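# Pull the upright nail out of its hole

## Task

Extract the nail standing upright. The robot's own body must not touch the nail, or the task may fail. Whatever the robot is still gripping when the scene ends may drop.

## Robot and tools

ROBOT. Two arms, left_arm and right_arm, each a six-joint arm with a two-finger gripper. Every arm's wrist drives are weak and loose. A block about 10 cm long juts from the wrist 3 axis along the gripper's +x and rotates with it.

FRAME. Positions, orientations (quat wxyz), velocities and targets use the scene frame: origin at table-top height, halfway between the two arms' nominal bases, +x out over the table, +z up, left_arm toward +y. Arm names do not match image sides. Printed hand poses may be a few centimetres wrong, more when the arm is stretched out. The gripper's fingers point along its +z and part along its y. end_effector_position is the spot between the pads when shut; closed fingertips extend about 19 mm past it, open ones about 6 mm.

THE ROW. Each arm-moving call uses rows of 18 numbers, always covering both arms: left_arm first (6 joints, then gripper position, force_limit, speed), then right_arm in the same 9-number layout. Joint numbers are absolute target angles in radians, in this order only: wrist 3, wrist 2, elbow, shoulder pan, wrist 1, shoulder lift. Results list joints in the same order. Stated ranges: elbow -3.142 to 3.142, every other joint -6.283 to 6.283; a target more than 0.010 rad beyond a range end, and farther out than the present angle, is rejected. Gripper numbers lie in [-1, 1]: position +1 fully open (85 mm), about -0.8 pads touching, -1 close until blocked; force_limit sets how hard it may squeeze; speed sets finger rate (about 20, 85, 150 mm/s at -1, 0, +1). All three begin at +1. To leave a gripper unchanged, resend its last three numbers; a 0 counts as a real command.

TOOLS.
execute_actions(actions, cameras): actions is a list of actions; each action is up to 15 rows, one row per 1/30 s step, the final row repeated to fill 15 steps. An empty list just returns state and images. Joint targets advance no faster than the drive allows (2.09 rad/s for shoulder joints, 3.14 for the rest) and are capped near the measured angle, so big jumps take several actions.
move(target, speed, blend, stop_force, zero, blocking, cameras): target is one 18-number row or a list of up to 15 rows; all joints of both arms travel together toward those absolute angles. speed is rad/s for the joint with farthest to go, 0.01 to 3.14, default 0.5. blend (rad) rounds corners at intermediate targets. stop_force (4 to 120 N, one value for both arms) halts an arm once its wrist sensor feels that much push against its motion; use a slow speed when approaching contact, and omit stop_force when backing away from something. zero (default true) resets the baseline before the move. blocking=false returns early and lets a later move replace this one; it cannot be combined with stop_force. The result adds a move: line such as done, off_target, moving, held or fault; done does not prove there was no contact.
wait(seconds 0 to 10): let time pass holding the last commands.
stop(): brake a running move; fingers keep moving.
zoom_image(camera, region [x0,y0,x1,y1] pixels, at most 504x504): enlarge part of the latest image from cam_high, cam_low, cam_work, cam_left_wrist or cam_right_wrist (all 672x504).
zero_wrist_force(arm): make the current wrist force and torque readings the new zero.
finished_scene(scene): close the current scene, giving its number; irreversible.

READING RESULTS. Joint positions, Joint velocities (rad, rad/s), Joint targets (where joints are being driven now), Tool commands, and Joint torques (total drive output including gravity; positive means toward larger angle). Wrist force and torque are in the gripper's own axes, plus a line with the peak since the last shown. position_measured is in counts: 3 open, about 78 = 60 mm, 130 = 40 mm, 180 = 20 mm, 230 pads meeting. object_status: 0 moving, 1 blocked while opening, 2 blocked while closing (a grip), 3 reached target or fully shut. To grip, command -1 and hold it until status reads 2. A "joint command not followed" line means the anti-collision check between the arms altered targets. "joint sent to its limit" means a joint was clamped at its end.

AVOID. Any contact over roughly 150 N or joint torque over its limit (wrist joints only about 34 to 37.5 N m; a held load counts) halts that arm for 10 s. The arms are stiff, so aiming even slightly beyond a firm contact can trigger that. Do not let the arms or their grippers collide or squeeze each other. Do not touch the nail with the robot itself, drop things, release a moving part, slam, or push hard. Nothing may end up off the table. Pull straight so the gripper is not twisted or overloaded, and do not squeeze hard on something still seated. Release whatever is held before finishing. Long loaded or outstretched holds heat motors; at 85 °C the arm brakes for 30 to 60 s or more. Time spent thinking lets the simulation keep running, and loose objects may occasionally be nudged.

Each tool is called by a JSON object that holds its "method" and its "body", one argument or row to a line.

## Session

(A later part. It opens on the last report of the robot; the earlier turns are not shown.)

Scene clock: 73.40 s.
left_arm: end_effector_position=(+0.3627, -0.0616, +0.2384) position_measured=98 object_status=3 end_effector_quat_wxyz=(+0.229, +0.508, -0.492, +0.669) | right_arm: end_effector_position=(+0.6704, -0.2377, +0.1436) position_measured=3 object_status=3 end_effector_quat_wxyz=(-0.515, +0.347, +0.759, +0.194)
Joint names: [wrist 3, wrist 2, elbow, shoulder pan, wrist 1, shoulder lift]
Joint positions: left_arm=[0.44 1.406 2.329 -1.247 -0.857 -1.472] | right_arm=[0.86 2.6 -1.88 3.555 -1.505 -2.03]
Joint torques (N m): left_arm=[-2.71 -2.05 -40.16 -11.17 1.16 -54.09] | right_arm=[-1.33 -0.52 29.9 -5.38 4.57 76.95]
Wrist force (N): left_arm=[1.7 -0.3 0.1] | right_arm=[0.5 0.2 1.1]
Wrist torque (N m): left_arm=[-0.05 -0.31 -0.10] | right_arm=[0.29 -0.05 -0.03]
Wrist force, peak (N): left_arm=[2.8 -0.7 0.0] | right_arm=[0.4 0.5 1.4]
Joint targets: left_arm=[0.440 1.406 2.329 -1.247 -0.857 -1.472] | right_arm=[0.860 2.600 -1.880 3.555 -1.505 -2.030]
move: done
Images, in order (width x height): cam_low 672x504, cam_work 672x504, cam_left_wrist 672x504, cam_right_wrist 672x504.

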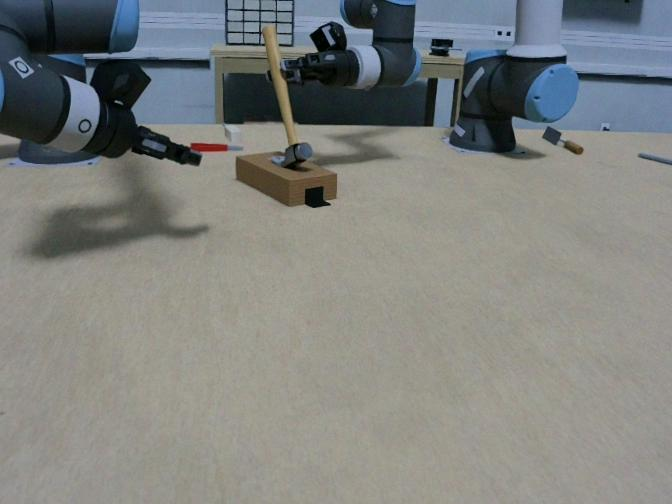

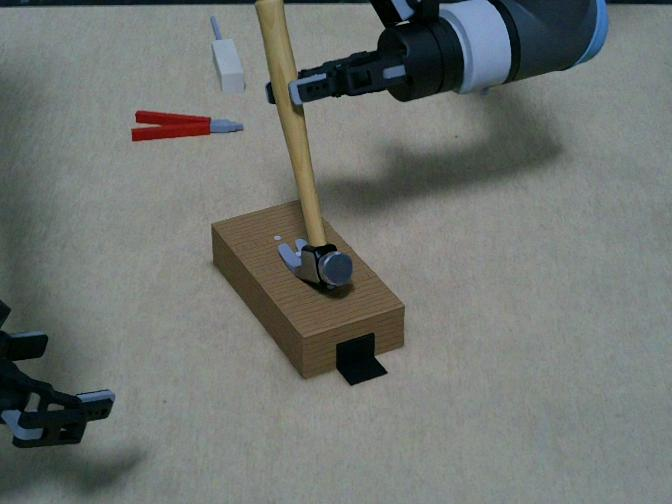

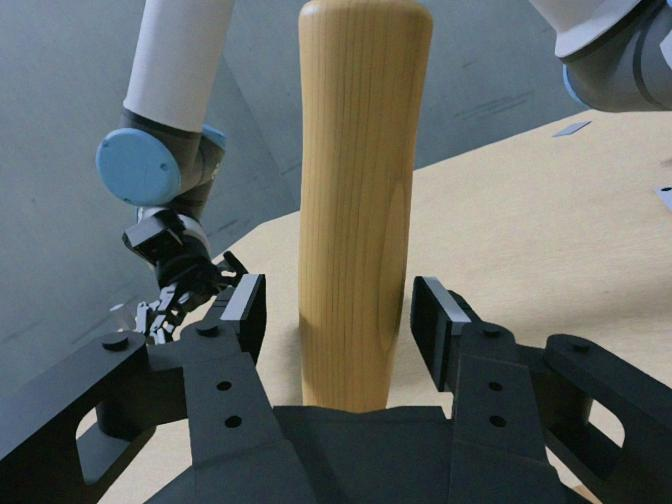

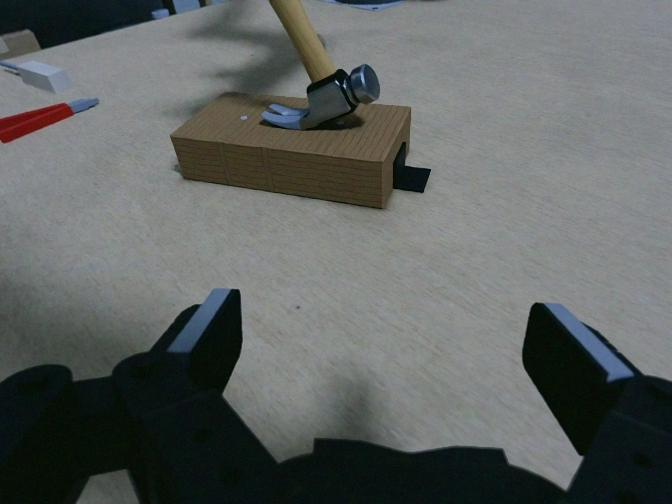

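{"method": "move", "body": {
  "target": [0.44,1.4057,2.3291,-1.2467,-0.8573,-1.4718,-1,1,-0.7,0.86,2.6,-1.88,3.555,-1.505,-2.03,1,1,1]
}}

{"method": "move", "body": {
  "target": [0.25,1.4841,2.3102,-1.1683,-0.8445,-1.4657,-1,1,-0.7,0.86,2.6,-1.88,3.555,-1.505,-2.03,1,1,1],
  "speed": 0.06,
  "stop_force": 60,
  "cameras": ["cam_work","cam_right_wrist"]
}}

{"method": "zoom_image", "body": {
  "camera": "cam_right_wrist",
  "region": [240, 70, 360, 160]
}}

Scene clock: 75.00 s.
left_arm: end_effector_position=(+0.3626, -0.0616, +0.2384) position_measured=148 object_status=0 end_effector_quat_wxyz=(+0.229, +0.508, -0.492, +0.669) | right_arm: end_effector_position=(+0.6704, -0.2377, +0.1436) position_measured=3 object_status=3 end_effector_quat_wxyz=(-0.515, +0.347, +0.759, +0.194)
Joint names: [wrist 3, wrist 2, elbow, shoulder pan, wrist 1, shoulder lift]
Joint positions: left_arm=[0.44 1.406 2.329 -1.247 -0.857 -1.472] | right_arm=[0.86 2.6 -1.88 3.555 -1.505 -2.03]
Joint torques (N m): left_arm=[-2.08 -2.33 -36.17 1.68 -4.99 -53.01] | right_arm=[-1.34 -0.52 29.82 -7.4 4.87 75.12]
Wrist force (N): left_arm=[0.0 15.5 -8.1] | right_arm=[0.3 0.5 1.2]
Wrist torque (N m): left_arm=[-0.16 -0.34 -0.09] | right_arm=[0.36 -0.02 -0.03]
Wrist force, peak (N): left_arm=[-0.1 15.7 -8.1] | right_arm=[0.6 0.5 1.6]
Joint targets: left_arm=[0.440 1.406 2.329 -1.247 -0.857 -1.472] | right_arm=[0.860 2.600 -1.880 3.555 -1.505 -2.030]
move: done

Scene clock: 78.97 s.
left_arm: end_effector_position=(+0.3936, -0.0457, +0.2429) position_measured=148 object_status=2 end_effector_quat_wxyz=(+0.291, +0.552, -0.442, +0.644) | right_arm: end_effector_position=(+0.6704, -0.2377, +0.1436) position_measured=3 object_status=3 end_effector_quat_wxyz=(-0.515, +0.347, +0.759, +0.194)
Joint names: [wrist 3, wrist 2, elbow, shoulder pan, wrist 1, shoulder lift]
Joint positions: left_arm=[0.25 1.484 2.31 -1.168 -0.844 -1.466] | right_arm=[0.86 2.6 -1.88 3.555 -1.505 -2.03]
Joint torques (N m): left_arm=[-3.44 -10.15 -42.84 47.8 -0.33 -29.48] | right_arm=[-0.84 -0.66 29.42 -9.51 4.31 73.56]
Wrist force (N): left_arm=[8.2 48.2 -0.5] | right_arm=[0.5 0.5 1.1]
Wrist torque (N m): left_arm=[-0.09 -0.24 0.56] | right_arm=[0.36 -0.04 -0.03]
Wrist force, peak (N): left_arm=[13.7 51.7 -1.9] | right_arm=[0.4 0.5 1.5]
Joint targets: left_arm=[0.250 1.484 2.310 -1.168 -0.845 -1.466] | right_arm=[0.860 2.600 -1.880 3.555 -1.505 -2.030]
move: done
Images, in order (width x height): cam_work 672x504, cam_right_wrist 672x504.

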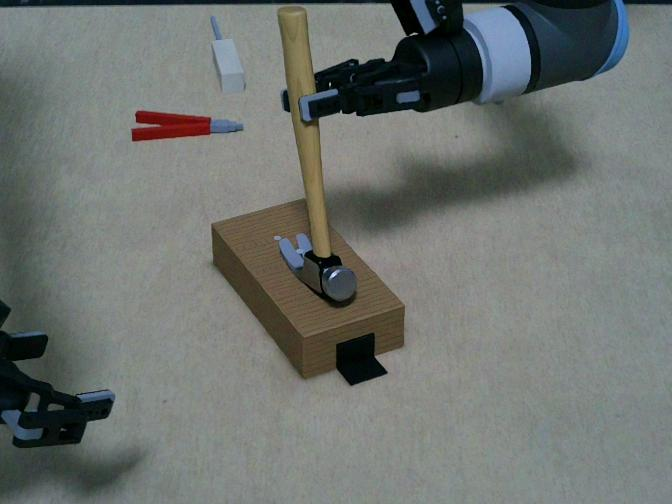

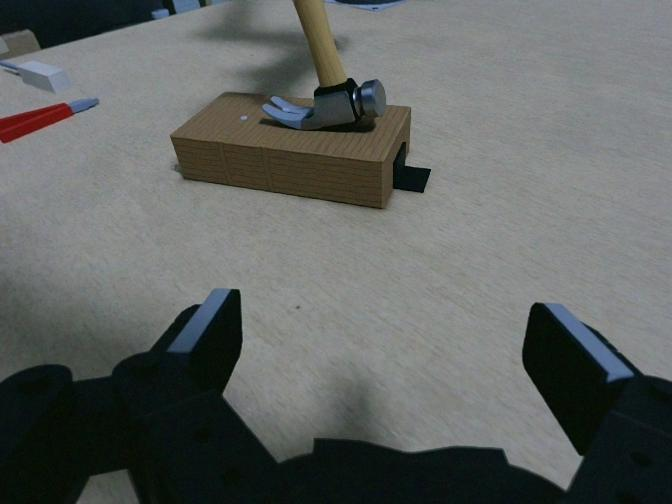

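Scaled by 4.200 from the camera's 672x504 image, which has a finer 960x720 frame.

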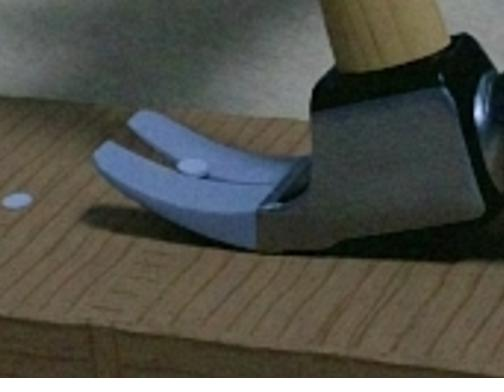

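{"method": "move", "body": {
  "target": [0.08,1.5532,2.2919,-1.0992,-0.8406,-1.4513,-1,1,-0.7,0.86,2.6,-1.88,3.555,-1.505,-2.03,1,1,1],
  "speed": 0.06,
  "stop_force": 50,
  "cameras": ["cam_work","cam_right_wrist"]
}}

{"method": "zoom_image", "body": {
  "camera": "cam_right_wrist",
  "region": [240, 70, 360, 160]
}}

Scene clock: 82.77 s.
left_arm: end_effector_position=(+0.4212, -0.0316, +0.2434) position_measured=148 object_status=2 end_effector_quat_wxyz=(+0.345, +0.588, -0.393, +0.617) | right_arm: end_effector_position=(+0.6704, -0.2377, +0.1436) position_measured=3 object_status=3 end_effector_quat_wxyz=(-0.515, +0.347, +0.759, +0.194)
Joint names: [wrist 3, wrist 2, elbow, shoulder pan, wrist 1, shoulder lift]
Joint positions: left_arm=[0.08 1.553 2.292 -1.099 -0.841 -1.451] | right_arm=[0.86 2.6 -1.88 3.555 -1.505 -2.03]
Joint torques (N m): left_arm=[-3.26 -5.41 -33.99 30.87 2.7 -17.39] | right_arm=[-1.14 -0.65 28.16 -13.34 4.28 72.4]
Wrist force (N): left_arm=[14.1 27.3 -0.1] | right_arm=[0.3 0.4 1.2]
Wrist torque (N m): left_arm=[0.00 -0.19 0.62] | right_arm=[0.34 -0.02 -0.03]
Wrist force, peak (N): left_arm=[19.6 48.1 -1.4] | right_arm=[0.6 0.7 1.4]
Joint targets: left_arm=[0.080 1.553 2.292 -1.099 -0.841 -1.451] | right_arm=[0.860 2.600 -1.880 3.555 -1.505 -2.030]
move: done
Images, in order (width x height): cam_work 672x504, cam_right_wrist 672x504.

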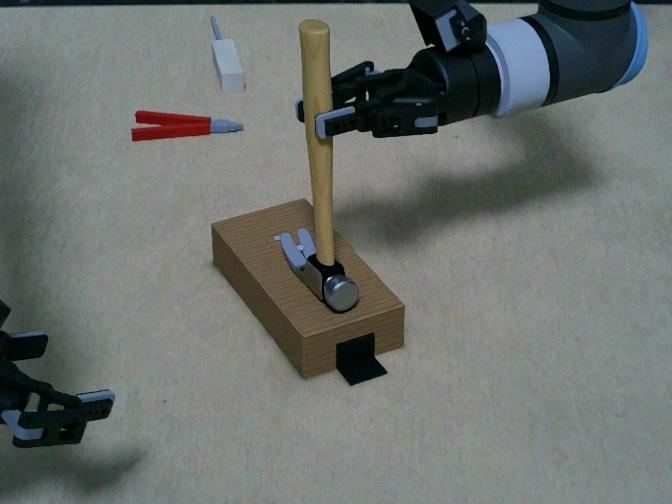

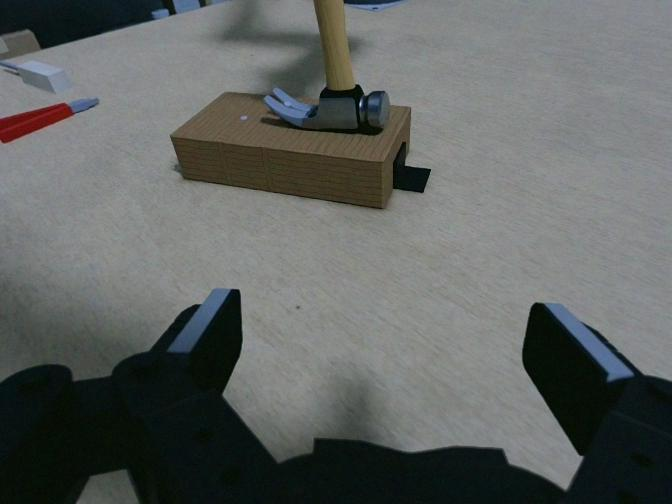

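Scaled by 4.200 from the camera's 672x504 image, which has a finer 960x720 frame.

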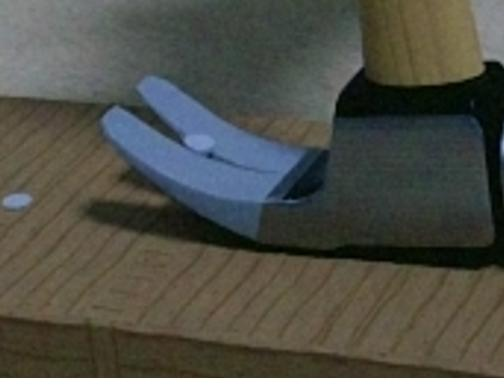

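{"method": "move", "body": {
  "target": [
    [0.0,1.5845,2.2823,-1.0679,-0.8383,-1.444,-1,1,-0.7,0.86,2.6,-1.88,3.555,-1.505,-2.03,1,1,1],
    [-0.2,1.6587,2.2543,-0.9937,-0.8254,-1.4289,-1,1,-0.7,0.86,2.6,-1.88,3.555,-1.505,-2.03,1,1,1]
  ],
  "speed": 0.07,
  "stop_force": 50,
  "cameras": ["cam_work","cam_right_wrist"]
}}

{"method": "zoom_image", "body": {
  "camera": "cam_right_wrist",
  "region": [240, 50, 380, 155]
}}

Scene clock: 88.37 s.
left_arm: end_effector_position=(+0.4648, -0.0093, +0.2474) position_measured=148 object_status=2 end_effector_quat_wxyz=(+0.428, +0.637, -0.307, +0.563) | right_arm: end_effector_position=(+0.6704, -0.2377, +0.1436) position_measured=3 object_status=3 end_effector_quat_wxyz=(-0.515, +0.347, +0.759, +0.194)
Joint names: [wrist 3, wrist 2, elbow, shoulder pan, wrist 1, shoulder lift]
Joint positions: left_arm=[-0.2 1.659 2.254 -0.994 -0.825 -1.429] | right_arm=[0.86 2.6 -1.88 3.555 -1.505 -2.03]
Joint torques (N m): left_arm=[-1.82 1.53 -42.95 16.91 -0.37 -29.19] | right_arm=[-0.66 -0.8 26.75 -13.03 3.53 70.1]
Wrist force (N): left_arm=[-3.8 -0.3 0.2] | right_arm=[0.6 0.2 0.9]
Wrist torque (N m): left_arm=[0.14 -0.20 0.06] | right_arm=[0.31 -0.07 -0.03]
Wrist force, peak (N): left_arm=[15.4 27.5 0.1] | right_arm=[0.8 0.9 1.3]
Joint targets: left_arm=[-0.200 1.659 2.254 -0.994 -0.825 -1.429] | right_arm=[0.860 2.600 -1.880 3.555 -1.505 -2.030]
move: done
Images, in order (width x height): cam_work 672x504, cam_right_wrist 672x504.

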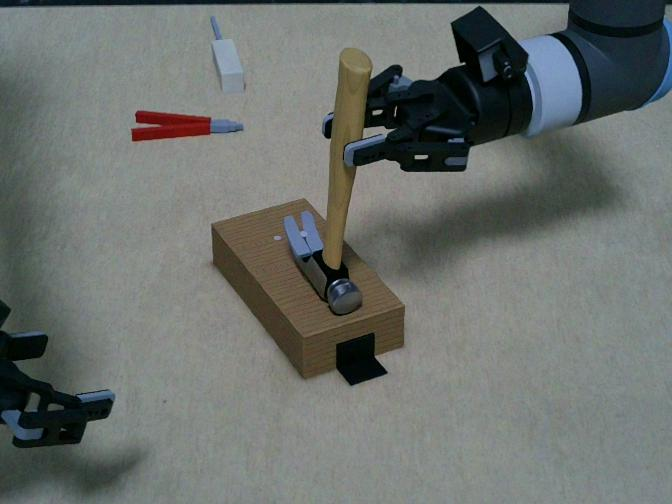

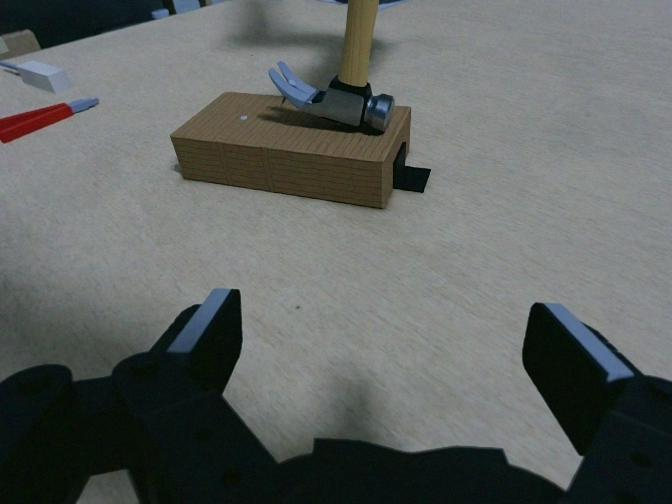

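Scaled by 3.600 from the camera's 672x504 image, which has a finer 960x720 frame.

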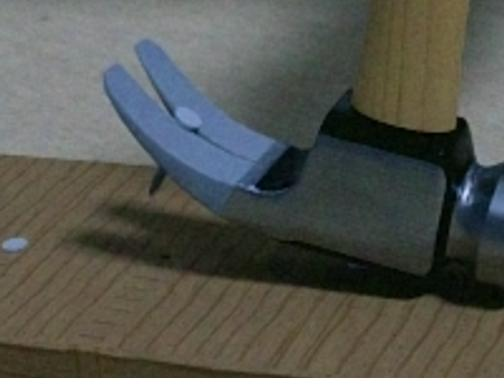

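{"method": "move", "body": {
  "target": [
    [-0.2,1.6587,2.2137,-0.9937,-0.7089,-1.5048,-1,1,-1,0.86,2.6,-1.88,3.555,-1.505,-2.03,1,1,1],
    [-0.15,1.5708,2.598,-0.4702,-0.829,-1.769,-1,1,-1,0.86,2.6,-1.88,3.555,-1.505,-2.03,1,1,1],
    [0.0,1.5708,2.6422,-0.4702,-1.0032,-1.639,-1,1,-1,0.86,2.6,-1.88,3.555,-1.505,-2.03,1,1,1]
  ],
  "speed": [0.1,0.25,0.05],
  "blend": [0.03,0.03,0],
  "stop_force": 8,
  "cameras": ["cam_work","cam_low","cam_high"]
}}

{"method": "zoom_image", "body": {
  "camera": "cam_low",
  "region": [380, 40, 600, 220]
}}

Scene clock: 97.93 s.
left_arm: end_effector_position=(+0.5035, +0.4495, +0.1919) position_measured=148 object_status=2 end_effector_quat_wxyz=(+0.173, +0.687, -0.169, +0.686) | right_arm: end_effector_position=(+0.6704, -0.2377, +0.1436) position_measured=3 object_status=3 end_effector_quat_wxyz=(-0.515, +0.347, +0.759, +0.194)
Joint names: [wrist 3, wrist 2, elbow, shoulder pan, wrist 1, shoulder lift]
Joint positions: left_arm=[-0.005 1.571 2.641 -0.47 -0.997 -1.644] | right_arm=[0.86 2.6 -1.88 3.555 -1.505 -2.03]
Joint torques (N m): left_arm=[-1.82 -1.38 -32.08 13.71 0.47 -34.81] | right_arm=[-0.4 -0.76 28.07 -13.51 3.12 69.3]
Wrist force (N): left_arm=[3.0 2.0 0.4] | right_arm=[0.1 0.6 1.1]
Wrist torque (N m): left_arm=[-0.06 0.01 -0.31] | right_arm=[0.37 0.02 -0.03]
Wrist force, peak (N): left_arm=[12.1 2.7 0.2] | right_arm=[0.4 0.5 1.6]
Joint targets: left_arm=[-0.005 1.571 2.641 -0.470 -0.997 -1.644] | right_arm=[0.860 2.600 -1.880 3.555 -1.505 -2.030]
move: contact (left_arm); path passed 2 of 3 targets
Images, in order (width x height): cam_high 672x504, cam_low 672x504, cam_work 672x504.

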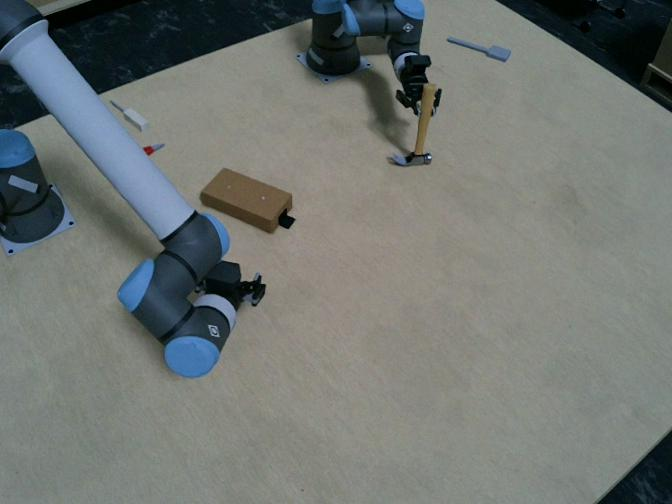

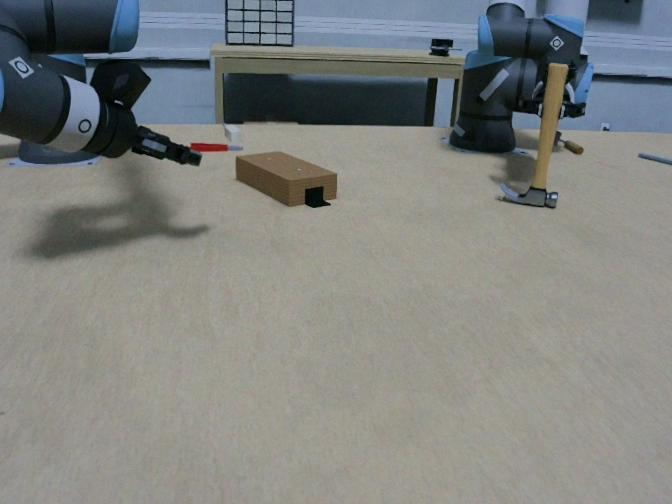

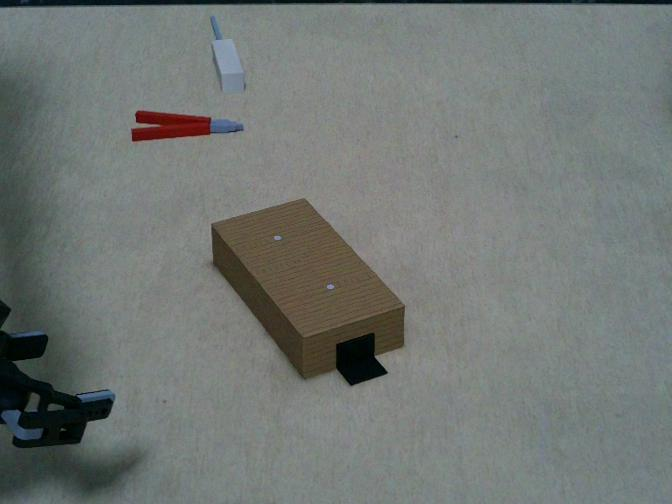

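Scaled by 2.291 from the camera's 672x504 image, which has a finer 960x720 frame.

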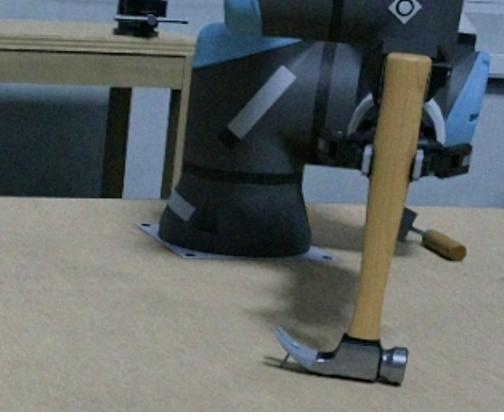

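{"method": "move", "body": {
  "target": [
    [0.0,1.5708,2.4392,-0.4702,-0.5375,-1.6399,-1,1,-1,0.86,2.6,-1.88,3.555,-1.505,-2.03,1,1,1],
    [0.0,1.5708,2.2293,-0.4702,-0.1724,-1.5333,-1,1,-1,0.86,2.6,-1.88,3.555,-1.505,-2.03,1,1,1],
    [0.0,1.5708,2.0214,-0.4702,0.1463,-1.3823,-1,1,-1,0.86,2.6,-1.88,3.555,-1.505,-2.03,1,1,1],
    [0.0,1.5708,1.8203,-0.4702,0.4372,-1.2103,-1,1,-1,0.86,2.6,-1.88,3.555,-1.505,-2.03,1,1,1],
    [0.0,1.5708,1.6278,-0.4702,0.709,-1.0278,-1,1,-1,0.86,2.6,-1.88,3.555,-1.505,-2.03,1,1,1]
  ],
  "speed": 0.2,
  "blend": [0.03,0.03,0.03,0.03,0],
  "stop_force": 25,
  "cameras": ["cam_work","cam_low","cam_left_wrist"]
}}

{"method": "zoom_image", "body": {
  "camera": "cam_low",
  "region": [380, 60, 650, 260]
}}

Scene clock: 108.57 s.
left_arm: end_effector_position=(+0.6770, +0.3574, +0.0773) position_measured=148 object_status=2 end_effector_quat_wxyz=(+0.032, +0.962, -0.239, +0.127) | right_arm: end_effector_position=(+0.6704, -0.2377, +0.1436) position_measured=3 object_status=3 end_effector_quat_wxyz=(-0.515, +0.347, +0.759, +0.194)
Joint names: [wrist 3, wrist 2, elbow, shoulder pan, wrist 1, shoulder lift]
Joint positions: left_arm=[0 1.571 1.628 -0.47 0.709 -1.028] | right_arm=[0.86 2.6 -1.88 3.555 -1.505 -2.03]
Joint torques (N m): left_arm=[0.18 0.55 -38.55 6.72 9.03 -56.18] | right_arm=[0.14 -0.61 29.21 -14.27 2.23 70.28]
Wrist force (N): left_arm=[3.1 -0.3 -0.6] | right_arm=[0.2 0.6 1.2]
Wrist torque (N m): left_arm=[-0.20 -0.10 -0.06] | right_arm=[0.37 0.00 -0.03]
Wrist force, peak (N): left_arm=[29.8 2.1 -3.5] | right_arm=[0.6 0.9 1.4]
Joint targets: left_arm=[0.000 1.571 1.628 -0.470 0.709 -1.028] | right_arm=[0.860 2.600 -1.880 3.555 -1.505 -2.030]
move: done
Images, in order (width x height): cam_low 672x504, cam_work 672x504, cam_left_wrist 672x504.

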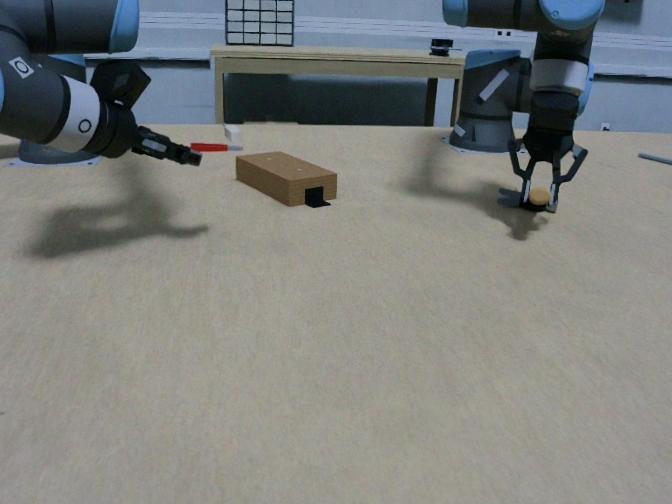

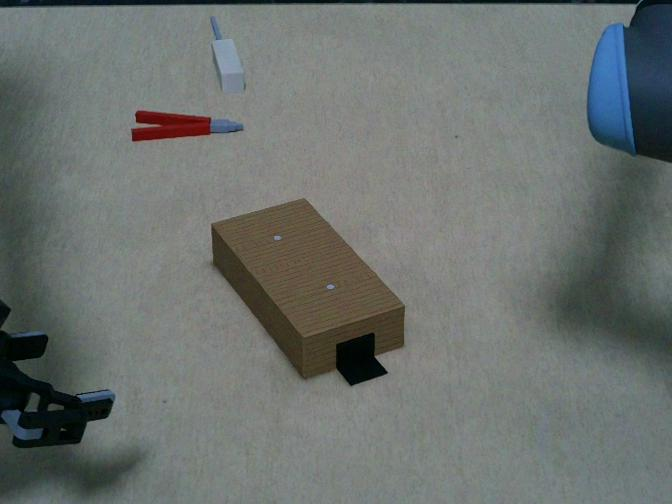

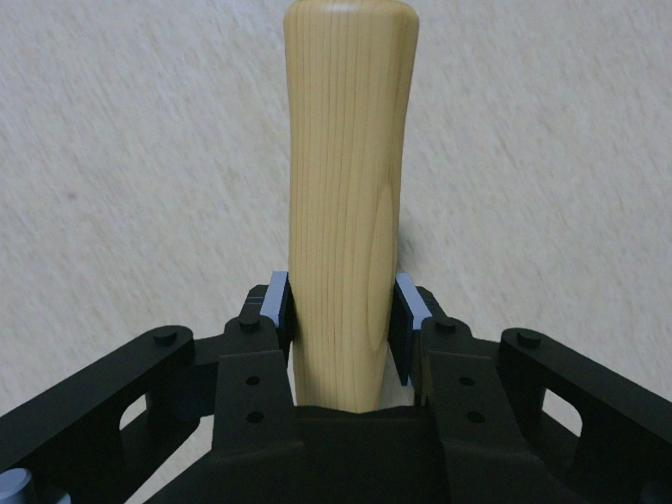

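Scaled by 1.867 from the camera's 672x504 image, which has a finer 960x720 frame.

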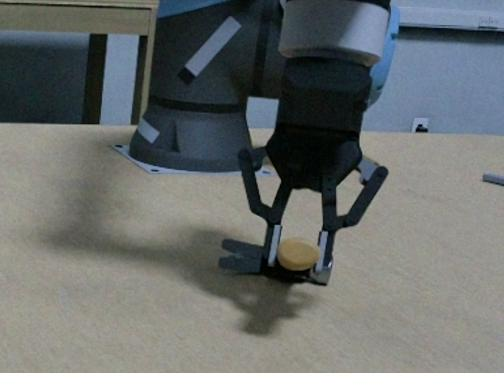

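{"method": "move", "body": {
  "target": [0.0,1.5708,1.4502,-0.4702,0.971,-0.8504,-1,1,-1,0.86,2.6,-1.88,3.555,-1.505,-2.03,1,1,1],
  "speed": 0.08,
  "stop_force": 20,
  "cameras": ["cam_low","cam_left_wrist"]
}}

{"method": "zoom_image", "body": {
  "camera": "cam_low",
  "region": [380, 60, 650, 260]
}}

Scene clock: 112.87 s.
left_arm: end_effector_position=(+0.6860, +0.3527, +0.0346) position_measured=148 object_status=2 end_effector_quat_wxyz=(+0.000, +0.970, -0.241, +0.000) | right_arm: end_effector_position=(+0.6704, -0.2377, +0.1436) position_measured=3 object_status=3 end_effector_quat_wxyz=(-0.515, +0.347, +0.759, +0.194)
Joint names: [wrist 3, wrist 2, elbow, shoulder pan, wrist 1, shoulder lift]
Joint positions: left_arm=[0 1.571 1.45 -0.47 0.971 -0.85] | right_arm=[0.86 2.6 -1.88 3.555 -1.505 -2.03]
Joint torques (N m): left_arm=[0.14 0.46 -38.07 8.1 10.04 -69.76] | right_arm=[0.25 -0.68 29.05 -14.11 1.75 69.96]
Wrist force (N): left_arm=[1.0 -0.4 -0.5] | right_arm=[0.3 0.5 0.8]
Wrist torque (N m): left_arm=[0.09 0.03 0.16] | right_arm=[0.36 -0.02 -0.03]
Wrist force, peak (N): left_arm=[3.8 -0.5 -1.0] | right_arm=[0.2 0.4 1.5]
Joint targets: left_arm=[0.000 1.571 1.450 -0.470 0.971 -0.850] | right_arm=[0.860 2.600 -1.880 3.555 -1.505 -2.030]
move: done
Images, in order (width x height): cam_low 672x504, cam_left_wrist 672x504.

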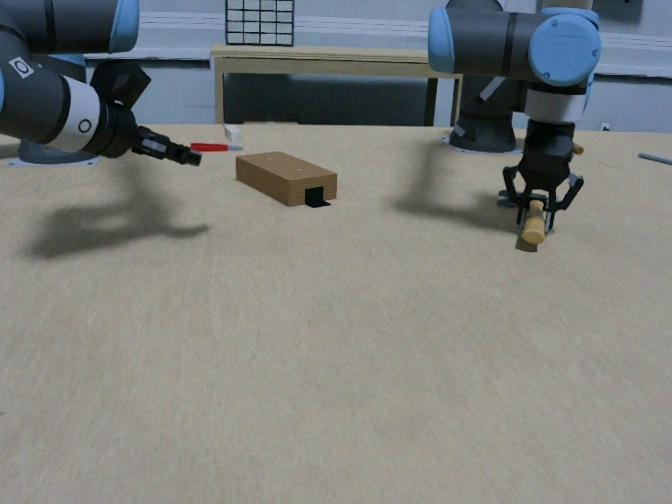

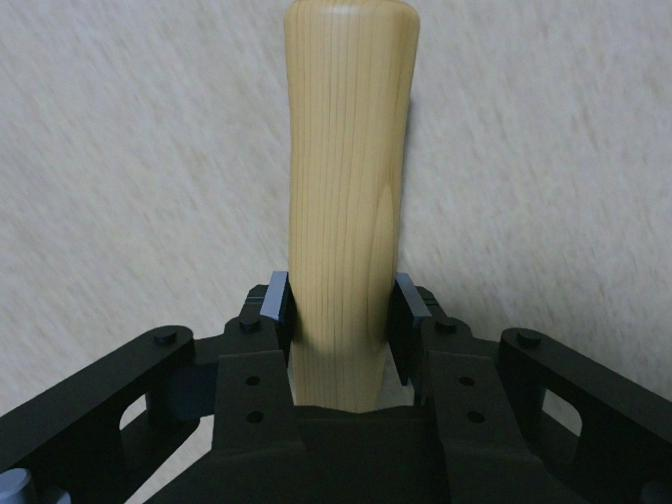

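Scaled by 1.867 from the camera's 672x504 image, which has a finer 960x720 frame.

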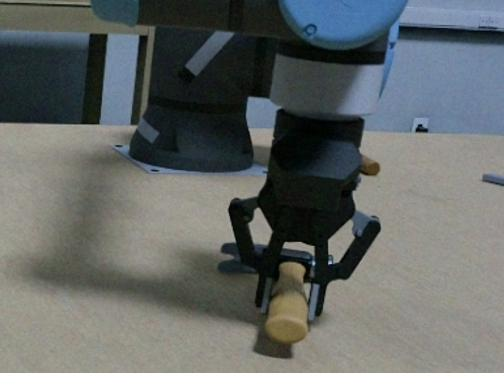

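Slightly lower, then open, then lift.

{"method": "move", "body": {
  "target": [0.0,1.5708,1.4525,-0.4702,0.9615,-0.8432,-1,1,-1,0.86,2.6,-1.88,3.555,-1.505,-2.03,1,1,1],
  "speed": 0.03,
  "stop_force": 8
}}

{"method": "move", "body": {
  "target": [
    [0.0,1.5708,1.4525,-0.4702,0.9615,-0.8432,0.4,1,-1,0.86,2.6,-1.88,3.555,-1.505,-2.03,1,1,1],
    [0.0,1.5708,1.4525,-0.4702,1.1683,-1.05,0.4,1,-1,0.86,2.6,-1.88,3.555,-1.505,-2.03,1,1,1]
  ],
  "speed": 0.15,
  "cameras": ["cam_low","cam_left_wrist","cam_work","cam_high"]
}}

{"method": "zoom_image", "body": {
  "camera": "cam_low",
  "region": [380, 60, 650, 260]
}}

Scene clock: 114.53 s.
left_arm: end_effector_position=(+0.6862, +0.3526, +0.0272) position_measured=148 object_status=2 end_effector_quat_wxyz=(+0.000, +0.970, -0.241, +0.000) | right_arm: end_effector_position=(+0.6704, -0.2377, +0.1436) position_measured=3 object_status=3 end_effector_quat_wxyz=(-0.515, +0.347, +0.759, +0.194)
Joint names: [wrist 3, wrist 2, elbow, shoulder pan, wrist 1, shoulder lift]
Joint positions: left_arm=[0 1.571 1.453 -0.47 0.961 -0.843] | right_arm=[0.86 2.6 -1.88 3.555 -1.505 -2.03]
Joint torques (N m): left_arm=[0.19 0.48 -24.8 6.06 0.72 -69.18] | right_arm=[0.58 -0.63 29.38 -13.13 1.45 68.94]
Wrist force (N): left_arm=[1.6 0.4 -1.6] | right_arm=[0.2 0.4 1.2]
Wrist torque (N m): left_arm=[0.18 -0.16 0.10] | right_arm=[0.33 0.00 -0.03]
Wrist force, peak (N): left_arm=[2.2 0.3 -1.8] | right_arm=[0.4 0.6 1.6]
Joint targets: left_arm=[0.000 1.571 1.453 -0.470 0.962 -0.843] | right_arm=[0.860 2.600 -1.880 3.555 -1.505 -2.030]
move: done

Scene clock: 117.93 s.
left_arm: end_effector_position=(+0.6460, +0.3739, +0.2043) position_measured=78 object_status=3 end_effector_quat_wxyz=(+0.000, +0.970, -0.241, +0.000) | right_arm: end_effector_position=(+0.6704, -0.2377, +0.1436) position_measured=3 object_status=3 end_effector_quat_wxyz=(-0.515, +0.347, +0.759, +0.194)
Joint names: [wrist 3, wrist 2, elbow, shoulder pan, wrist 1, shoulder lift]
Joint positions: left_arm=[0 1.571 1.453 -0.47 1.168 -1.05] | right_arm=[0.86 2.6 -1.88 3.555 -1.505 -2.03]
Joint torques (N m): left_arm=[0.27 0.46 -42.64 5.06 9.58 -89.88] | right_arm=[0.46 -0.74 28.79 -12.57 1.49 70.2]
Wrist force (N): left_arm=[-0.3 0.2 -0.8] | right_arm=[0.1 0.9 0.9]
Wrist torque (N m): left_arm=[-0.06 0.02 0.04] | right_arm=[0.42 0.02 -0.03]
Wrist force, peak (N): left_arm=[-0.9 -0.3 -2.5] | right_arm=[0.9 0.1 1.6]
Joint targets: left_arm=[0.000 1.571 1.453 -0.470 1.168 -1.050] | right_arm=[0.860 2.600 -1.880 3.555 -1.505 -2.030]
move: done
Images, in order (width x height): cam_high 672x504, cam_low 672x504, cam_work 672x504, cam_left_wrist 672x504.

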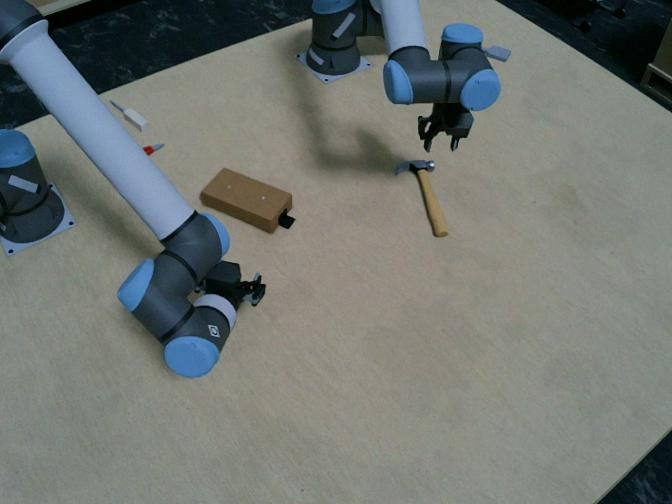

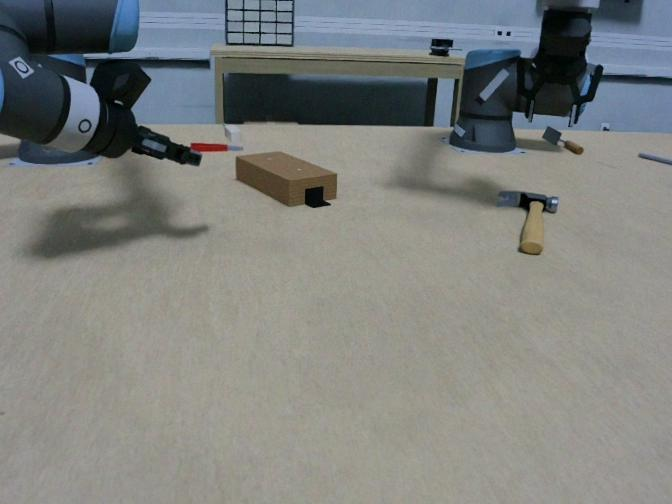

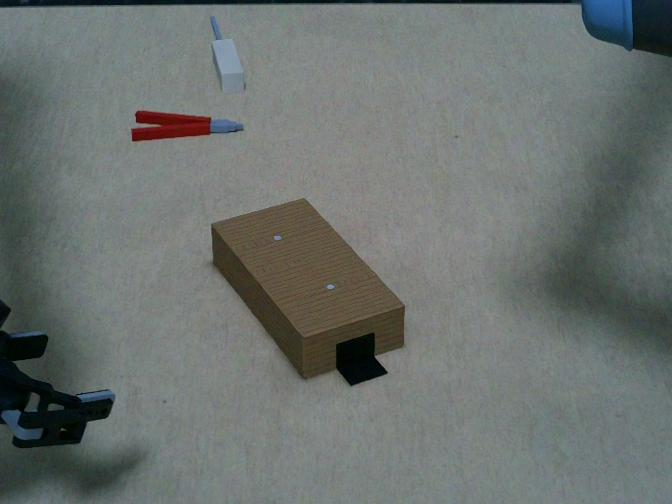

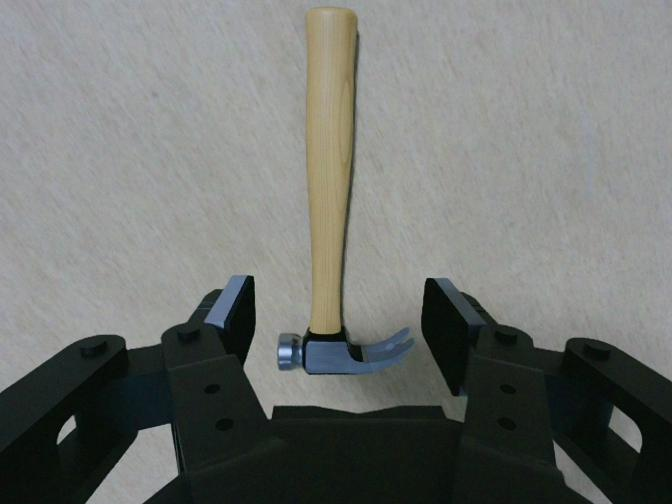

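Scaled by 1.867 from the camera's 672x504 image, which has a finer 960x720 frame.

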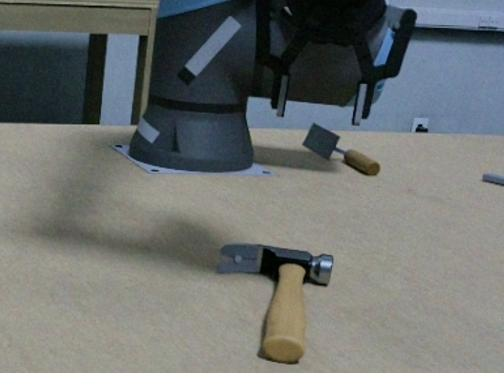

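{"method": "finished_scene", "body": {
  "scene": 2
}}

The scene is finished: the task was done.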